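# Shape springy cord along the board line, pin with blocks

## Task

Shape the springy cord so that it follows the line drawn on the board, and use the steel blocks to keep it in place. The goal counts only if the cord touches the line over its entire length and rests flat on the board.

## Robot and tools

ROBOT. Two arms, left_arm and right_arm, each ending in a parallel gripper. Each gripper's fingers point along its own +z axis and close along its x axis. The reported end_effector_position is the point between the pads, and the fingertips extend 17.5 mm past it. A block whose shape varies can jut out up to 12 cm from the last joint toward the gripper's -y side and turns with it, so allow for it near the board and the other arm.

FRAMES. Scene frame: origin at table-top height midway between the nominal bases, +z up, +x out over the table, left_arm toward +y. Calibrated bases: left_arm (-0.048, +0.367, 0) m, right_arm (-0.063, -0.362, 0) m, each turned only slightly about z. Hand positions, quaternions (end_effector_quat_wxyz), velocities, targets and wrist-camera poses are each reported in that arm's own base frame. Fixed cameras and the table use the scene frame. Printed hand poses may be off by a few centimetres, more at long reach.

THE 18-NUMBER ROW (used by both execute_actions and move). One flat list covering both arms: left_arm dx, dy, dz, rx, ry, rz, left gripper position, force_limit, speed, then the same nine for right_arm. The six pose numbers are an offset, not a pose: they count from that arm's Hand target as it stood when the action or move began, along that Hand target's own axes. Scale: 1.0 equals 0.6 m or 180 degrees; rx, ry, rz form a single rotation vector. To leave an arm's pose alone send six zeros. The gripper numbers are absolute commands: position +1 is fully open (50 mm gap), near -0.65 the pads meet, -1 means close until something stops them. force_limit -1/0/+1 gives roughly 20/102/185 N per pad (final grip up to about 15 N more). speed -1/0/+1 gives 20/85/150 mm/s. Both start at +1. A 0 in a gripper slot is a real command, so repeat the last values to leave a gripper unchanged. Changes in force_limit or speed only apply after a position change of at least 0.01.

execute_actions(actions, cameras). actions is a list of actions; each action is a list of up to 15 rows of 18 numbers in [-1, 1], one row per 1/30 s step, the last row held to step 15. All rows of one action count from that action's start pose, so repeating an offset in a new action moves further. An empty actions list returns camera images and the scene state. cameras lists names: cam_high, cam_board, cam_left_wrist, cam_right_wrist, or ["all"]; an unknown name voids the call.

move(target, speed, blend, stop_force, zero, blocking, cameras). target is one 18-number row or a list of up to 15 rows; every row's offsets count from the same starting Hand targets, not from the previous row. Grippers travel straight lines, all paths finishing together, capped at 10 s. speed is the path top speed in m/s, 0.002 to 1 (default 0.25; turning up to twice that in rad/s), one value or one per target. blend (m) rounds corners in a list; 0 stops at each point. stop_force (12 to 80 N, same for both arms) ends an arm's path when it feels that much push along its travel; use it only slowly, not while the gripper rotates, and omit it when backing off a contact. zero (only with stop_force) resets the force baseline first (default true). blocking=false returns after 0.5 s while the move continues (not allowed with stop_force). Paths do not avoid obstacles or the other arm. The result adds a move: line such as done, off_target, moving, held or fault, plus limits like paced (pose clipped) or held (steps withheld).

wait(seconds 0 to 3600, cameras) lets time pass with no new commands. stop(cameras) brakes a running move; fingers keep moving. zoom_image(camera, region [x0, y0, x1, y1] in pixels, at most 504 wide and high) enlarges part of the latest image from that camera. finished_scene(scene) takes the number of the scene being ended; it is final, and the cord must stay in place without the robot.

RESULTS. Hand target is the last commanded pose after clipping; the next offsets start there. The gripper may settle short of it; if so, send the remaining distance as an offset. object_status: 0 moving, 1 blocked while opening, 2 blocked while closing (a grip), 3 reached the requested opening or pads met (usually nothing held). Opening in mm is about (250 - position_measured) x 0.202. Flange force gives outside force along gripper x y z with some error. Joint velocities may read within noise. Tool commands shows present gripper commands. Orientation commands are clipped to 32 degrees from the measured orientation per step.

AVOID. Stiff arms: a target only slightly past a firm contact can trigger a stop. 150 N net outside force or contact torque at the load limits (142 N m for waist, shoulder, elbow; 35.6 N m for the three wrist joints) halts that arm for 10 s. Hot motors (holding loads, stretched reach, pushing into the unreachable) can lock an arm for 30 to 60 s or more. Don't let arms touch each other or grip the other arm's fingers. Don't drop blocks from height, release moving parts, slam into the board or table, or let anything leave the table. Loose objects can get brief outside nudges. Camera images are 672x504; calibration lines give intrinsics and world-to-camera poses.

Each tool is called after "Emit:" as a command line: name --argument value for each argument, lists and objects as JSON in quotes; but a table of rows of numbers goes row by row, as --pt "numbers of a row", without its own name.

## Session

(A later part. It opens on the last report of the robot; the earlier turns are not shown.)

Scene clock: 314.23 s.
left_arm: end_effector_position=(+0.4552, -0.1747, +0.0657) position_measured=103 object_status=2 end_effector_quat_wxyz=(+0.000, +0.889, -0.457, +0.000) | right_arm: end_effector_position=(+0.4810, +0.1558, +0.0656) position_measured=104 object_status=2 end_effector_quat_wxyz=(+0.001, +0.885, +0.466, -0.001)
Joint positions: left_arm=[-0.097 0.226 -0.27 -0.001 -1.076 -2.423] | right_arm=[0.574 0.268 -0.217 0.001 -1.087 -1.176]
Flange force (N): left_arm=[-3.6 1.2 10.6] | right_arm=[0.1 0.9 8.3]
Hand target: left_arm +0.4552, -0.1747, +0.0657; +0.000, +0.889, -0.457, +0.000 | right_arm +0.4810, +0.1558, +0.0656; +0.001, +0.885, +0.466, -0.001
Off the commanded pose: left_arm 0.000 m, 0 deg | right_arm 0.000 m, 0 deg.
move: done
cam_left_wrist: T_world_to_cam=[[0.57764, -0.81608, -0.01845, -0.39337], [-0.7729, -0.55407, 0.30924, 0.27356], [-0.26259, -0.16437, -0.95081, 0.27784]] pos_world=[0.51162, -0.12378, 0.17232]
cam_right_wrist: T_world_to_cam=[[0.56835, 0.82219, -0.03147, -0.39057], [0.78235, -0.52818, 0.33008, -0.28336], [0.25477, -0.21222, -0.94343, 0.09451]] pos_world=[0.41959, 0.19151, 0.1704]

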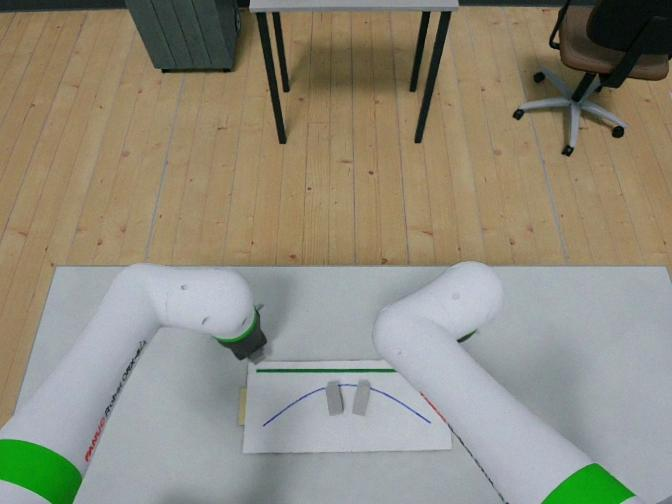

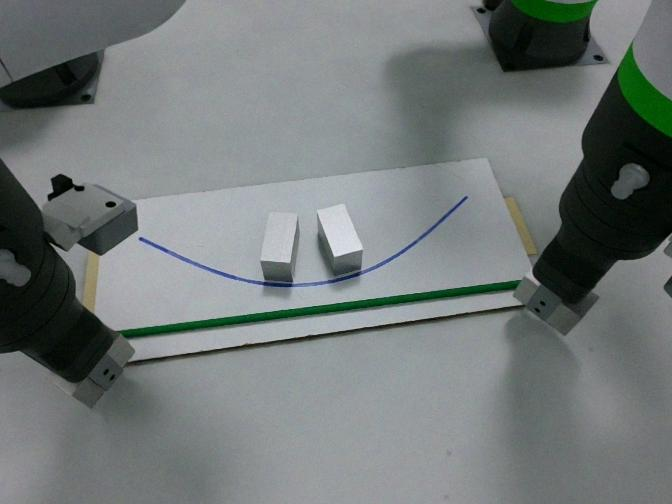

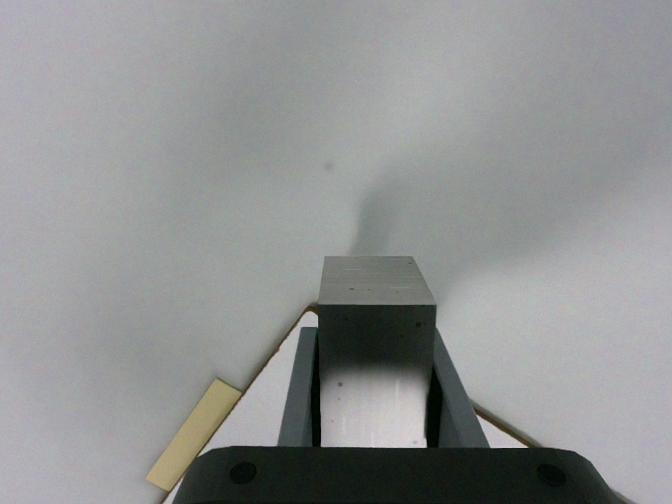

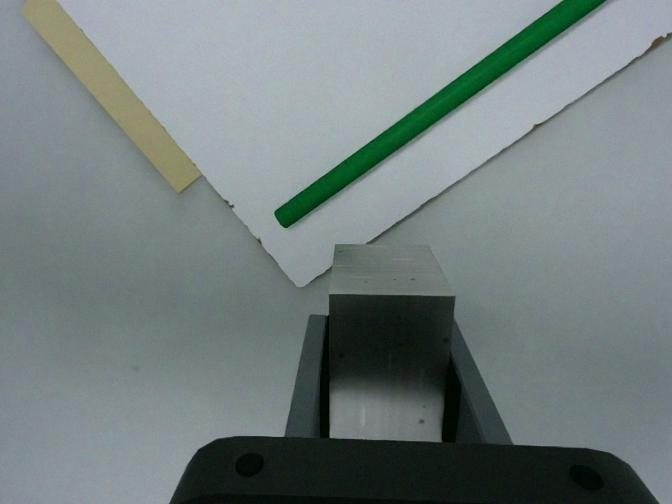

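Emit:
move --target '[0,0,0.045,0,0,0,-1,-0.5,-0.8,0,0,0.045,0,0,0,-1,-0.5,-0.8]' --speed 0.06 --cameras '["cam_board","cam_right_wrist"]'

Emit:
zoom_image --camera "cam_board" --region '[460, 230, 620, 350]'

Emit:
zoom_image --camera "cam_board" --region '[40, 290, 200, 410]'

Scene clock: 322.30 s.
left_arm: end_effector_position=(+0.4551, -0.1746, +0.0386) position_measured=103 object_status=2 end_effector_quat_wxyz=(+0.000, +0.889, -0.457, +0.000) | right_arm: end_effector_position=(+0.4810, +0.1558, +0.0386) position_measured=104 object_status=2 end_effector_quat_wxyz=(+0.001, +0.885, +0.466, -0.001)
Joint positions: left_arm=[-0.097 0.26 -0.299 -0.001 -1.012 -2.424] | right_arm=[0.574 0.301 -0.246 0.001 -1.025 -1.176]
Flange force (N): left_arm=[-3.3 1.0 10.1] | right_arm=[0.4 0.9 8.4]
Hand target: left_arm +0.4552, -0.1747, +0.0387; +0.000, +0.889, -0.457, +0.000 | right_arm +0.4810, +0.1558, +0.0386; +0.001, +0.885, +0.466, -0.001
Off the commanded pose: left_arm 0.000 m, 0 deg | right_arm 0.000 m, 0 deg.
move: done
cam_right_wrist: T_world_to_cam=[[0.56827, 0.82223, -0.03165, -0.39132], [0.78244, -0.52807, 0.33005, -0.27439], [0.25467, -0.21232, -0.94343, 0.06902]] pos_world=[0.41949, 0.19151, 0.1433]

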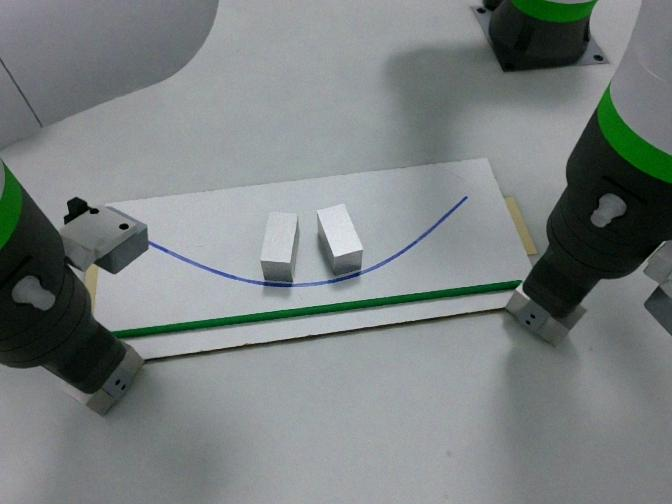

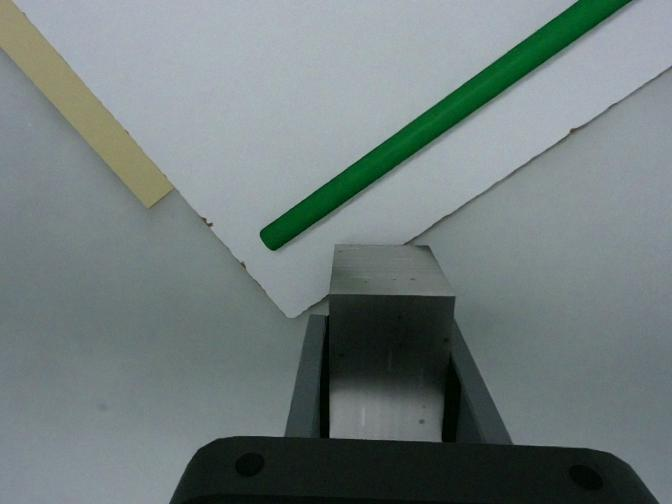

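Scaled by 3.150.

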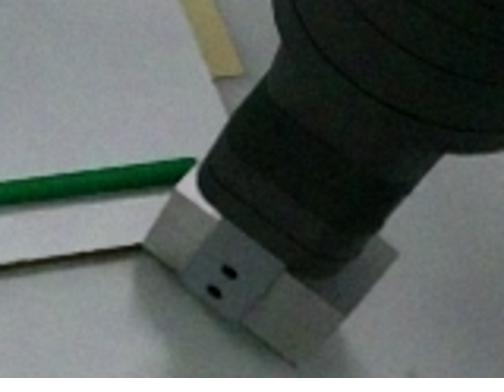

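Scaled by 3.150.

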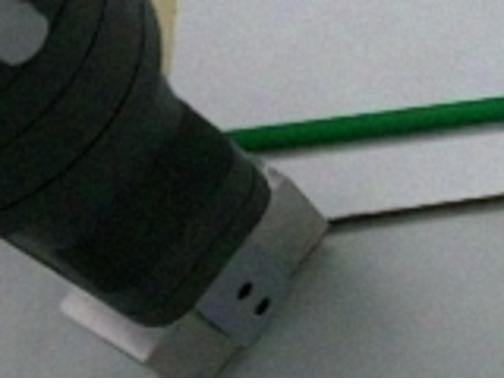

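Emit:
move --pt "0.009 0.0063 0 0 0 0 -1 -0.5 -0.8 0 0 0 0 0 0 -1 -0.5 -0.8" --pt "-0.0518 0.0982 0 0 0 0 -1 -0.5 -0.8 -0.054 -0.0903 0 0 0 0 -1 -0.5 -0.8" --speed 0.06 --cameras '["all"]'

Scene clock: 332.53 s.
left_arm: end_effector_position=(+0.3892, -0.1837, +0.0387) position_measured=103 object_status=2 end_effector_quat_wxyz=(+0.000, +0.889, -0.457, +0.000) | right_arm: end_effector_position=(+0.4180, +0.1598, +0.0386) position_measured=104 object_status=2 end_effector_quat_wxyz=(+0.000, +0.885, +0.466, -0.001)
Joint positions: left_arm=[-0.134 0.129 -0.459 -0.001 -0.984 -2.386] | right_arm=[0.66 0.169 -0.412 0.001 -0.991 -1.263]
Flange force (N): left_arm=[-3.6 0.6 10.8] | right_arm=[0.7 1.3 8.7]
Hand target: left_arm +0.3892, -0.1837, +0.0387; +0.000, +0.889, -0.457, +0.000 | right_arm +0.4180, +0.1597, +0.0386; +0.001, +0.885, +0.466, -0.001
Off the commanded pose: left_arm 0.000 m, 0 deg | right_arm 0.000 m, 0 deg.
move: done
cam_left_wrist: T_world_to_cam=[[0.57752, -0.81617, -0.01846, -0.36304], [-0.77296, -0.55394, 0.30932, 0.22595], [-0.26268, -0.16437, -0.95078, 0.2334]] pos_world=[0.44562, -0.13278, 0.14532]
cam_right_wrist: T_world_to_cam=[[0.56842, 0.82213, -0.0315, -0.35886], [0.78234, -0.52826, 0.32998, -0.2229], [0.25465, -0.21221, -0.94346, 0.08591]] pos_world=[0.35649, 0.19551, 0.1433]

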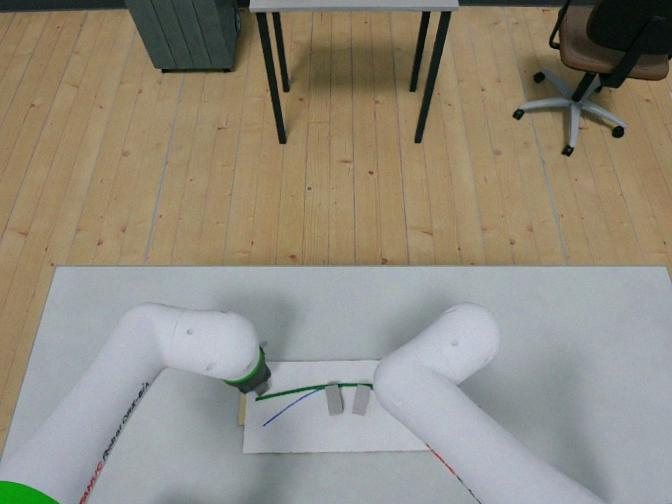

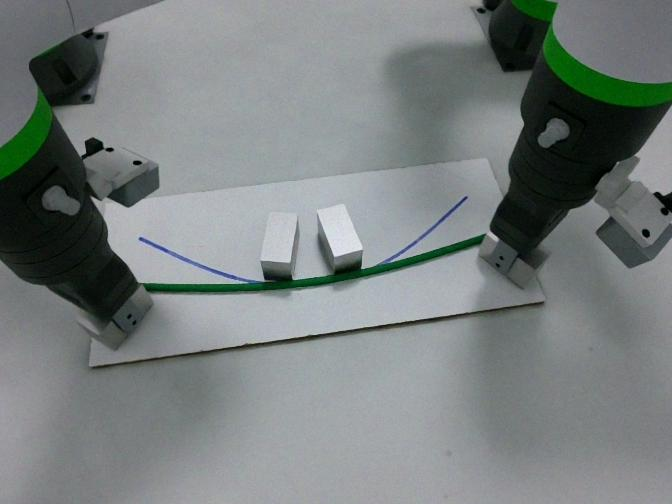

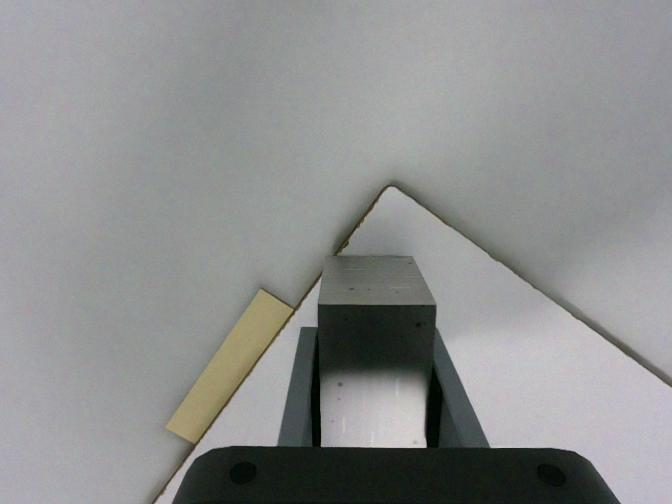

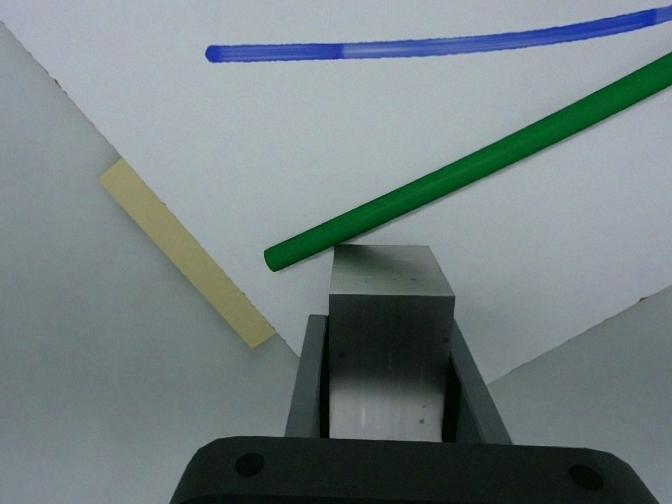

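Emit:
move --target '[-0.0547,0.083,0,0,0,0,-1,-0.5,-0.8,-0.0462,-0.0797,0,0,0,0,-1,-0.5,-0.8]' --speed 0.06 --cameras '["cam_board","cam_right_wrist"]'

Emit:
zoom_image --camera "cam_board" --region '[60, 170, 300, 320]'

Emit:
zoom_image --camera "cam_board" --region '[300, 170, 540, 320]'

Scene clock: 338.03 s.
left_arm: end_effector_position=(+0.3296, -0.1859, +0.0387) position_measured=103 object_status=2 end_effector_quat_wxyz=(+0.000, +0.889, -0.457, +0.000) | right_arm: end_effector_position=(+0.3629, +0.1640, +0.0386) position_measured=104 object_status=2 end_effector_quat_wxyz=(+0.000, +0.885, +0.466, -0.001)
Joint positions: left_arm=[-0.163 0 -0.597 -0.001 -0.974 -2.357] | right_arm=[0.758 0.051 -0.545 0.001 -0.976 -1.36]
Flange force (N): left_arm=[-2.9 -0.3 10.8] | right_arm=[0.3 2.1 9.6]
Hand target: left_arm +0.3296, -0.1859, +0.0387; +0.000, +0.889, -0.457, +0.000 | right_arm +0.3629, +0.1640, +0.0386; +0.001, +0.885, +0.466, -0.001
Off the commanded pose: left_arm 0.000 m, 0 deg | right_arm 0.000 m, 0 deg.
move: done
cam_right_wrist: T_world_to_cam=[[0.56842, 0.82213, -0.0315, -0.33099], [0.78234, -0.52826, 0.32998, -0.17761], [0.25465, -0.21221, -0.94346, 0.10092]] pos_world=[0.30139, 0.19971, 0.1434]

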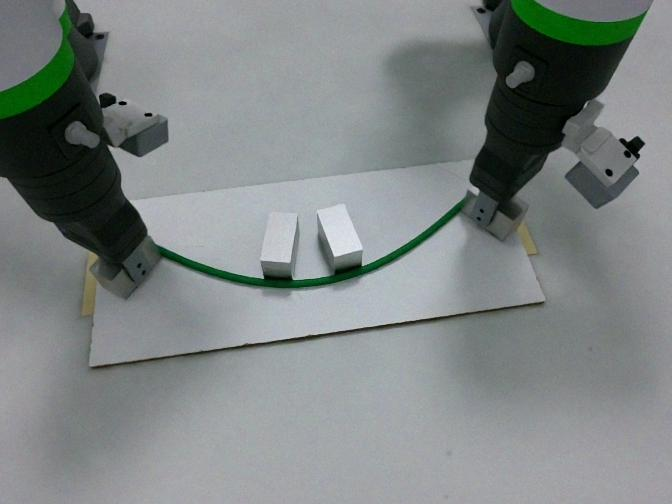

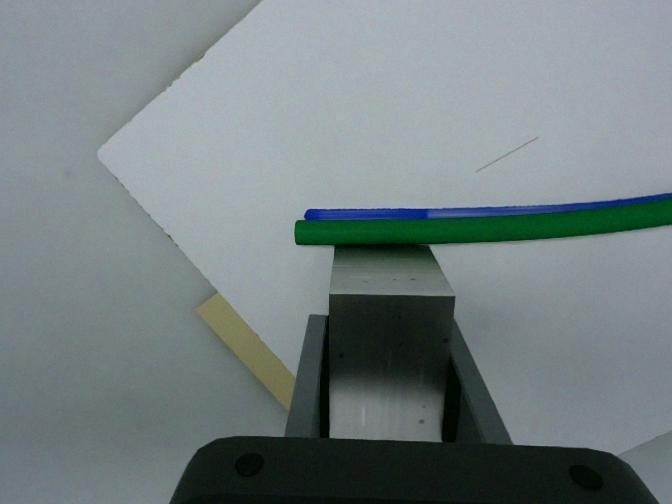

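Scaled by 2.100.

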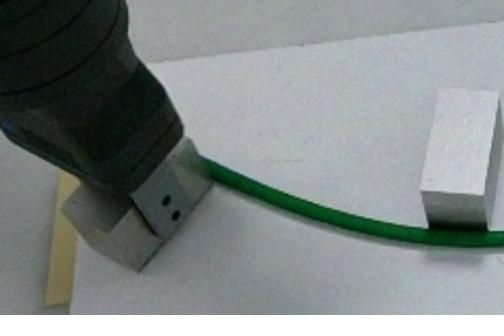

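Scaled by 2.100.

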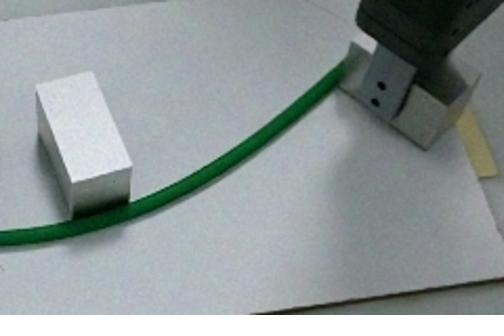

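Emit:
move --target '[0,0.0072,0,0,0,0,-1,-0.5,-0.8,0,-0.0075,0,0,0,0,-1,-0.5,-0.8]' --speed 0.03 --cameras '["cam_board","cam_right_wrist"]'

Emit:
zoom_image --camera "cam_board" --region '[120, 200, 300, 320]'

Emit:
zoom_image --camera "cam_board" --region '[300, 170, 500, 300]'

Scene clock: 347.27 s.
left_arm: end_effector_position=(+0.3261, -0.1885, +0.0387) position_measured=103 object_status=2 end_effector_quat_wxyz=(+0.000, +0.889, -0.457, +0.000) | right_arm: end_effector_position=(+0.3592, +0.1665, +0.0386) position_measured=104 object_status=2 end_effector_quat_wxyz=(+0.001, +0.885, +0.466, -0.001)
Joint positions: left_arm=[-0.172 -0.005 -0.602 0 -0.974 -2.348] | right_arm=[0.769 0.045 -0.551 0.001 -0.976 -1.372]
Flange force (N): left_arm=[-3.5 -0.4 11.3] | right_arm=[1.0 1.8 9.0]
Hand target: left_arm +0.3261, -0.1885, +0.0387; +0.000, +0.889, -0.457, +0.000 | right_arm +0.3592, +0.1665, +0.0386; +0.001, +0.885, +0.466, -0.001
Off the commanded pose: left_arm 0.000 m, 0 deg | right_arm 0.000 m, 0 deg.
move: done
cam_right_wrist: T_world_to_cam=[[0.5683, 0.82221, -0.03158, -0.33091], [0.78239, -0.5281, 0.33013, -0.17346], [0.25476, -0.21232, -0.94341, 0.10238]] pos_world=[0.29769, 0.20221, 0.1434]

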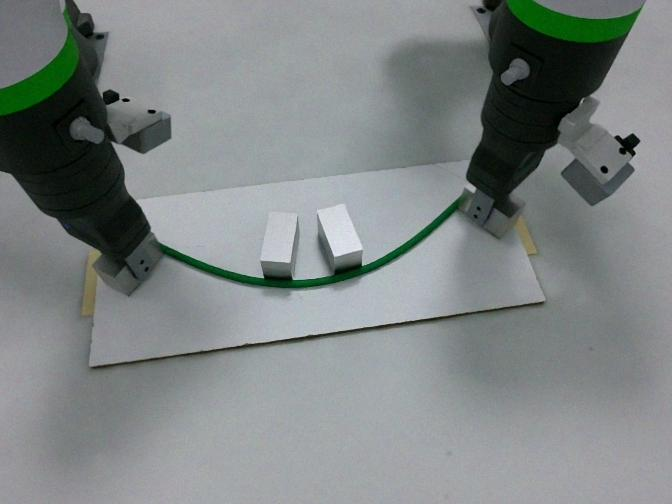

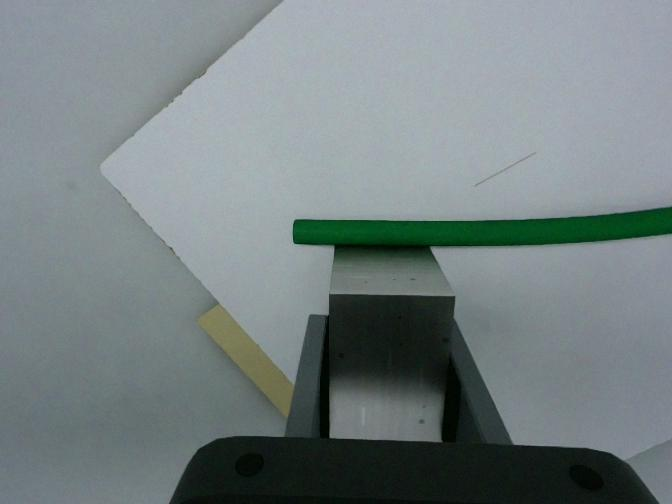

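Scaled by 2.800.

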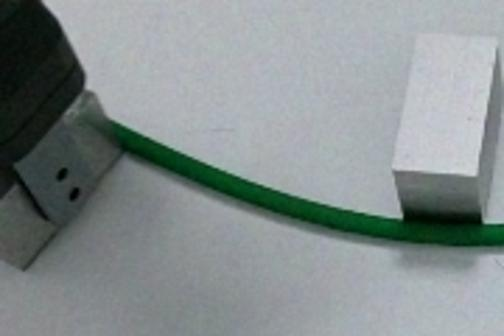

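Scaled by 2.520.

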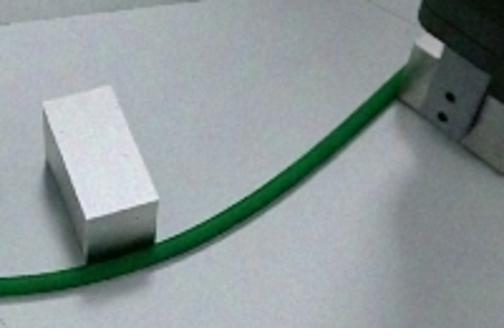

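Emit:
move --target '[0,0,0.012,0,0,0,-1,-0.5,-0.8,0,0,0.012,0,0,0,-1,-0.5,-0.8]' --speed 0.006 --stop_force 12

Emit:
move --target '[0,0,-0.001,0,0,0,0.6,-0.5,-1,0,0,-0.001,0,0,0,0.6,-0.5,-1]'

Emit:
move --target '[0,0,-0.2,0,0,0,0.6,-0.5,-1,0,0,-0.2,0,0,0,0.6,-0.5,-1]' --speed 0.15 --cameras '["all"]'

Emit:
zoom_image --camera "cam_board" --region '[80, 180, 310, 320]'

Emit:
zoom_image --camera "cam_board" --region '[300, 170, 530, 310]'

Scene clock: 354.47 s.
left_arm: end_effector_position=(+0.3261, -0.1885, +0.0363) position_measured=103 object_status=2 end_effector_quat_wxyz=(+0.000, +0.889, -0.457, +0.000) | right_arm: end_effector_position=(+0.3592, +0.1665, +0.0361) position_measured=104 object_status=2 end_effector_quat_wxyz=(+0.001, +0.885, +0.466, -0.001)
Joint positions: left_arm=[-0.172 -0.001 -0.605 0 -0.967 -2.348] | right_arm=[0.769 0.049 -0.554 0.001 -0.969 -1.372]
Flange force (N): left_arm=[-13.3 2.1 -19.7] | right_arm=[-8.0 -3.5 -23.5]
Hand target: left_arm +0.3261, -0.1885, +0.0363; +0.000, +0.889, -0.457, +0.000 (not the last commanded pose) | right_arm +0.3592, +0.1665, +0.0361; +0.001, +0.885, +0.466, -0.001 (not the last commanded pose)
Off the commanded pose: left_arm 0.005 m, 0 deg | right_arm 0.005 m, 0 deg.
move: contact (left_arm, right_arm)

Scene clock: 355.10 s.
left_arm: end_effector_position=(+0.3261, -0.1885, +0.0369) position_measured=63 object_status=0 end_effector_quat_wxyz=(+0.000, +0.889, -0.457, +0.000) | right_arm: end_effector_position=(+0.3592, +0.1665, +0.0367) position_measured=63 object_status=0 end_effector_quat_wxyz=(+0.001, +0.885, +0.466, -0.001)
Joint positions: left_arm=[-0.172 -0.002 -0.604 0 -0.969 -2.348] | right_arm=[0.769 0.048 -0.553 0.001 -0.97 -1.372]
Flange force (N): left_arm=[-2.7 -0.2 5.7] | right_arm=[1.5 1.9 3.5]
Hand target: left_arm +0.3261, -0.1885, +0.0369; +0.000, +0.889, -0.457, +0.000 | right_arm +0.3592, +0.1665, +0.0367; +0.001, +0.885, +0.466, -0.001
Off the commanded pose: left_arm 0.000 m, 0 deg | right_arm 0.000 m, 0 deg.
move: done

Scene clock: 356.23 s.
left_arm: end_effector_position=(+0.3261, -0.1885, +0.1569) position_measured=63 object_status=3 end_effector_quat_wxyz=(+0.000, +0.889, -0.457, +0.000) | right_arm: end_effector_position=(+0.3592, +0.1667, +0.1568) position_measured=63 object_status=3 end_effector_quat_wxyz=(+0.001, +0.885, +0.466, -0.001)
Joint positions: left_arm=[-0.172 -0.145 -0.426 0 -1.29 -2.348] | right_arm=[0.769 -0.093 -0.381 0.001 -1.284 -1.372]
Flange force (N): left_arm=[-2.2 0.0 5.7] | right_arm=[1.2 1.7 3.0]
Hand target: left_arm +0.3261, -0.1885, +0.1569; +0.000, +0.889, -0.457, +0.000 | right_arm +0.3592, +0.1667, +0.1567; +0.001, +0.885, +0.466, -0.001
Off the commanded pose: left_arm 0.000 m, 0 deg | right_arm 0.000 m, 0 deg.
move: done
cam_left_wrist: T_world_to_cam=[[0.57756, -0.81614, -0.01848, -0.32842], [-0.77293, -0.55399, 0.30931, 0.13788], [-0.26268, -0.16437, -0.95078, 0.3284]] pos_world=[0.38252, -0.13768, 0.26352]
cam_right_wrist: T_world_to_cam=[[0.56833, 0.8222, -0.03142, -0.32745], [0.78233, -0.52816, 0.33016, -0.2124], [0.25486, -0.21222, -0.9434, 0.21376]] pos_world=[0.29779, 0.20241, 0.2615]

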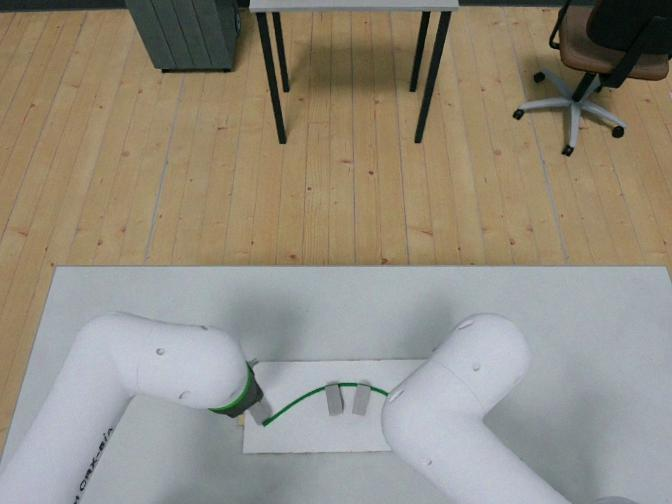

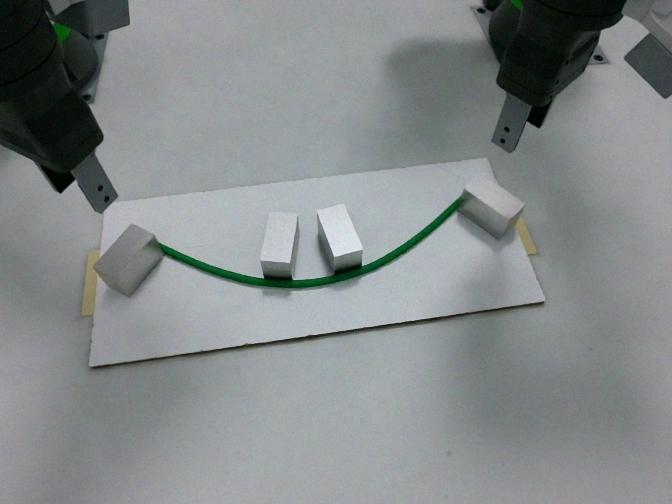

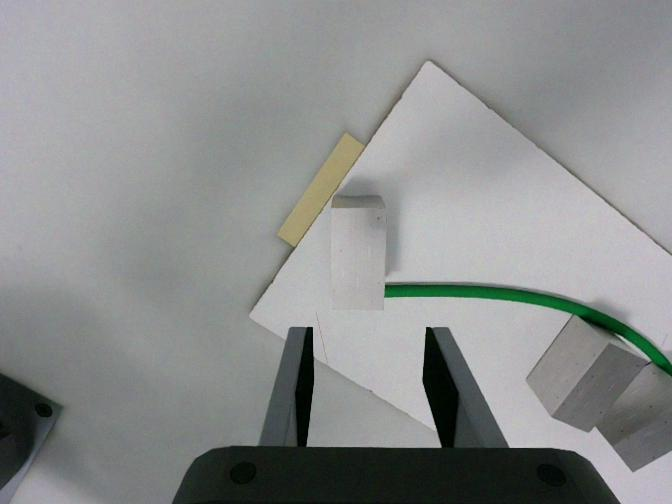

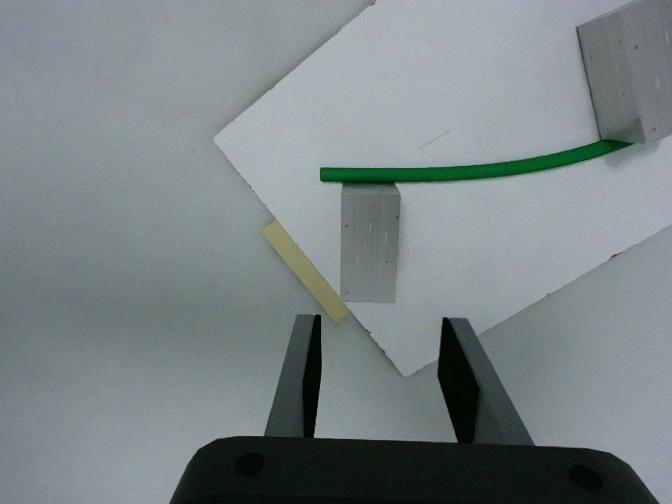

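Scaled by 2.191.

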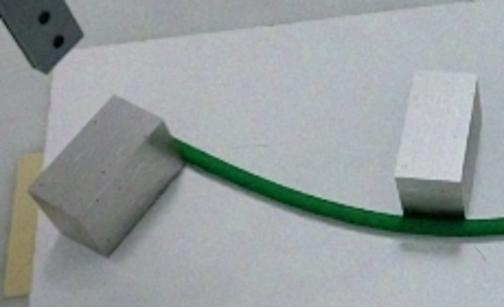

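Scaled by 2.191.

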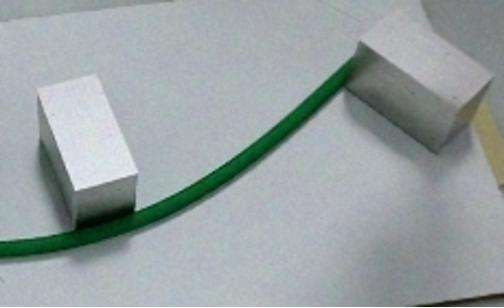

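Emit:
move --target '[-0.271,-0.194,0,0,0,0,0.6,-0.5,-1,-0.275,0.189,0,0,0,0,0.6,-0.5,-1]' --cameras '["all"]'

Emit:
zoom_image --camera "cam_high" --region '[250, 370, 350, 440]'

Emit:
zoom_image --camera "cam_high" --region '[340, 370, 440, 440]'

Scene clock: 361.63 s.
left_arm: end_effector_position=(+0.3262, +0.0114, +0.1570) position_measured=63 object_status=3 end_effector_quat_wxyz=(+0.000, +0.889, -0.457, +0.000) | right_arm: end_effector_position=(+0.3593, -0.0335, +0.1570) position_measured=63 object_status=3 end_effector_quat_wxyz=(+0.001, +0.885, +0.466, -0.001)
Joint positions: left_arm=[0.444 -0.29 -0.54 -0.001 -1.321 -2.965] | right_arm=[0.277 -0.19 -0.464 0.001 -1.298 -0.879]
Flange force (N): left_arm=[-1.0 0.4 5.9] | right_arm=[0.9 1.2 3.1]
Hand target: left_arm +0.3262, +0.0115, +0.1569; +0.000, +0.889, -0.457, +0.000 | right_arm +0.3593, -0.0335, +0.1570; +0.001, +0.885, +0.466, -0.001
Off the commanded pose: left_arm 0.000 m, 0 deg | right_arm 0.000 m, 0 deg.
move: done
cam_left_wrist: T_world_to_cam=[[0.57752, -0.81617, -0.01846, -0.16524], [-0.77296, -0.55394, 0.30932, 0.24873], [-0.26268, -0.16437, -0.95078, 0.36139]] pos_world=[0.38262, 0.06232, 0.26362]
cam_right_wrist: T_world_to_cam=[[0.56828, 0.82223, -0.0315, -0.1628], [0.7824, -0.52811, 0.33008, -0.31824], [0.25477, -0.21222, -0.94343, 0.17159]] pos_world=[0.29779, 0.00221, 0.2618]

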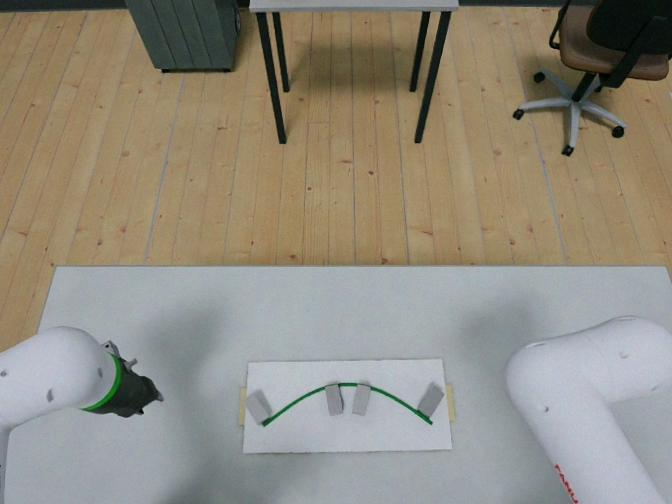

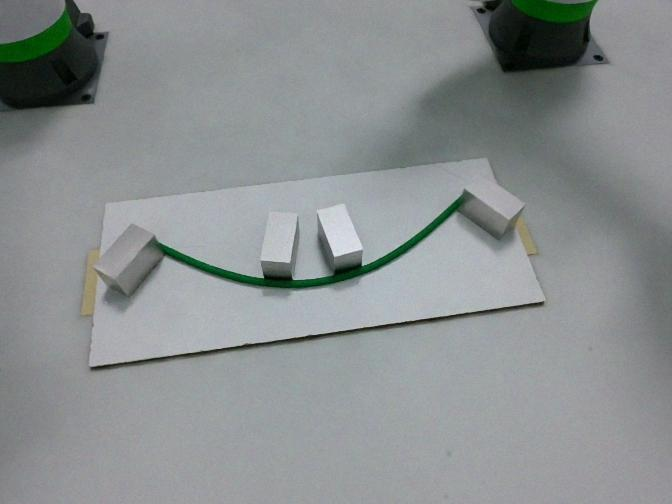

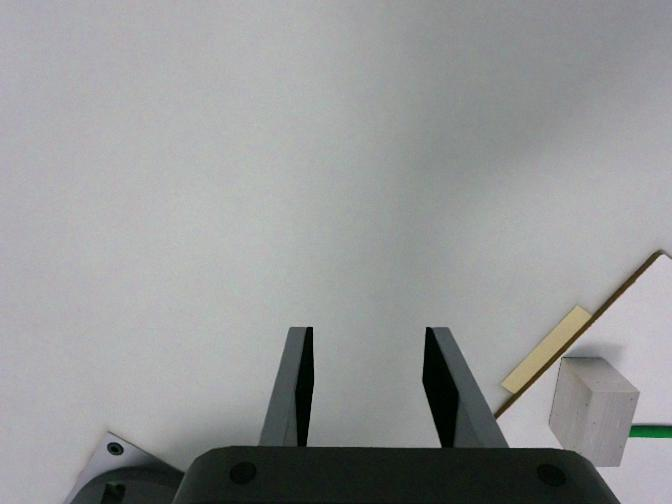

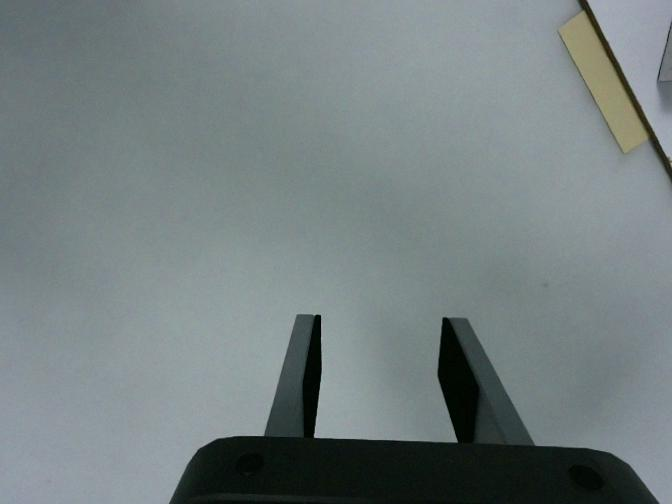

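Scaled by 5.040.

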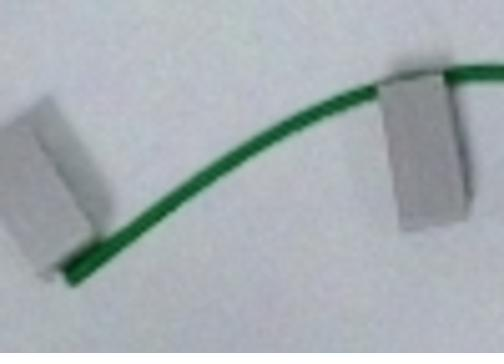

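Scaled by 5.040.

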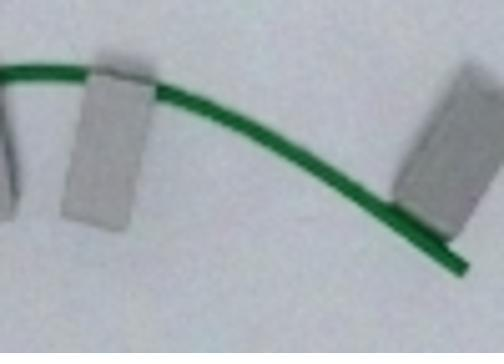

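Emit:
finished_scene --scene 1

The scene is finished: the task was done.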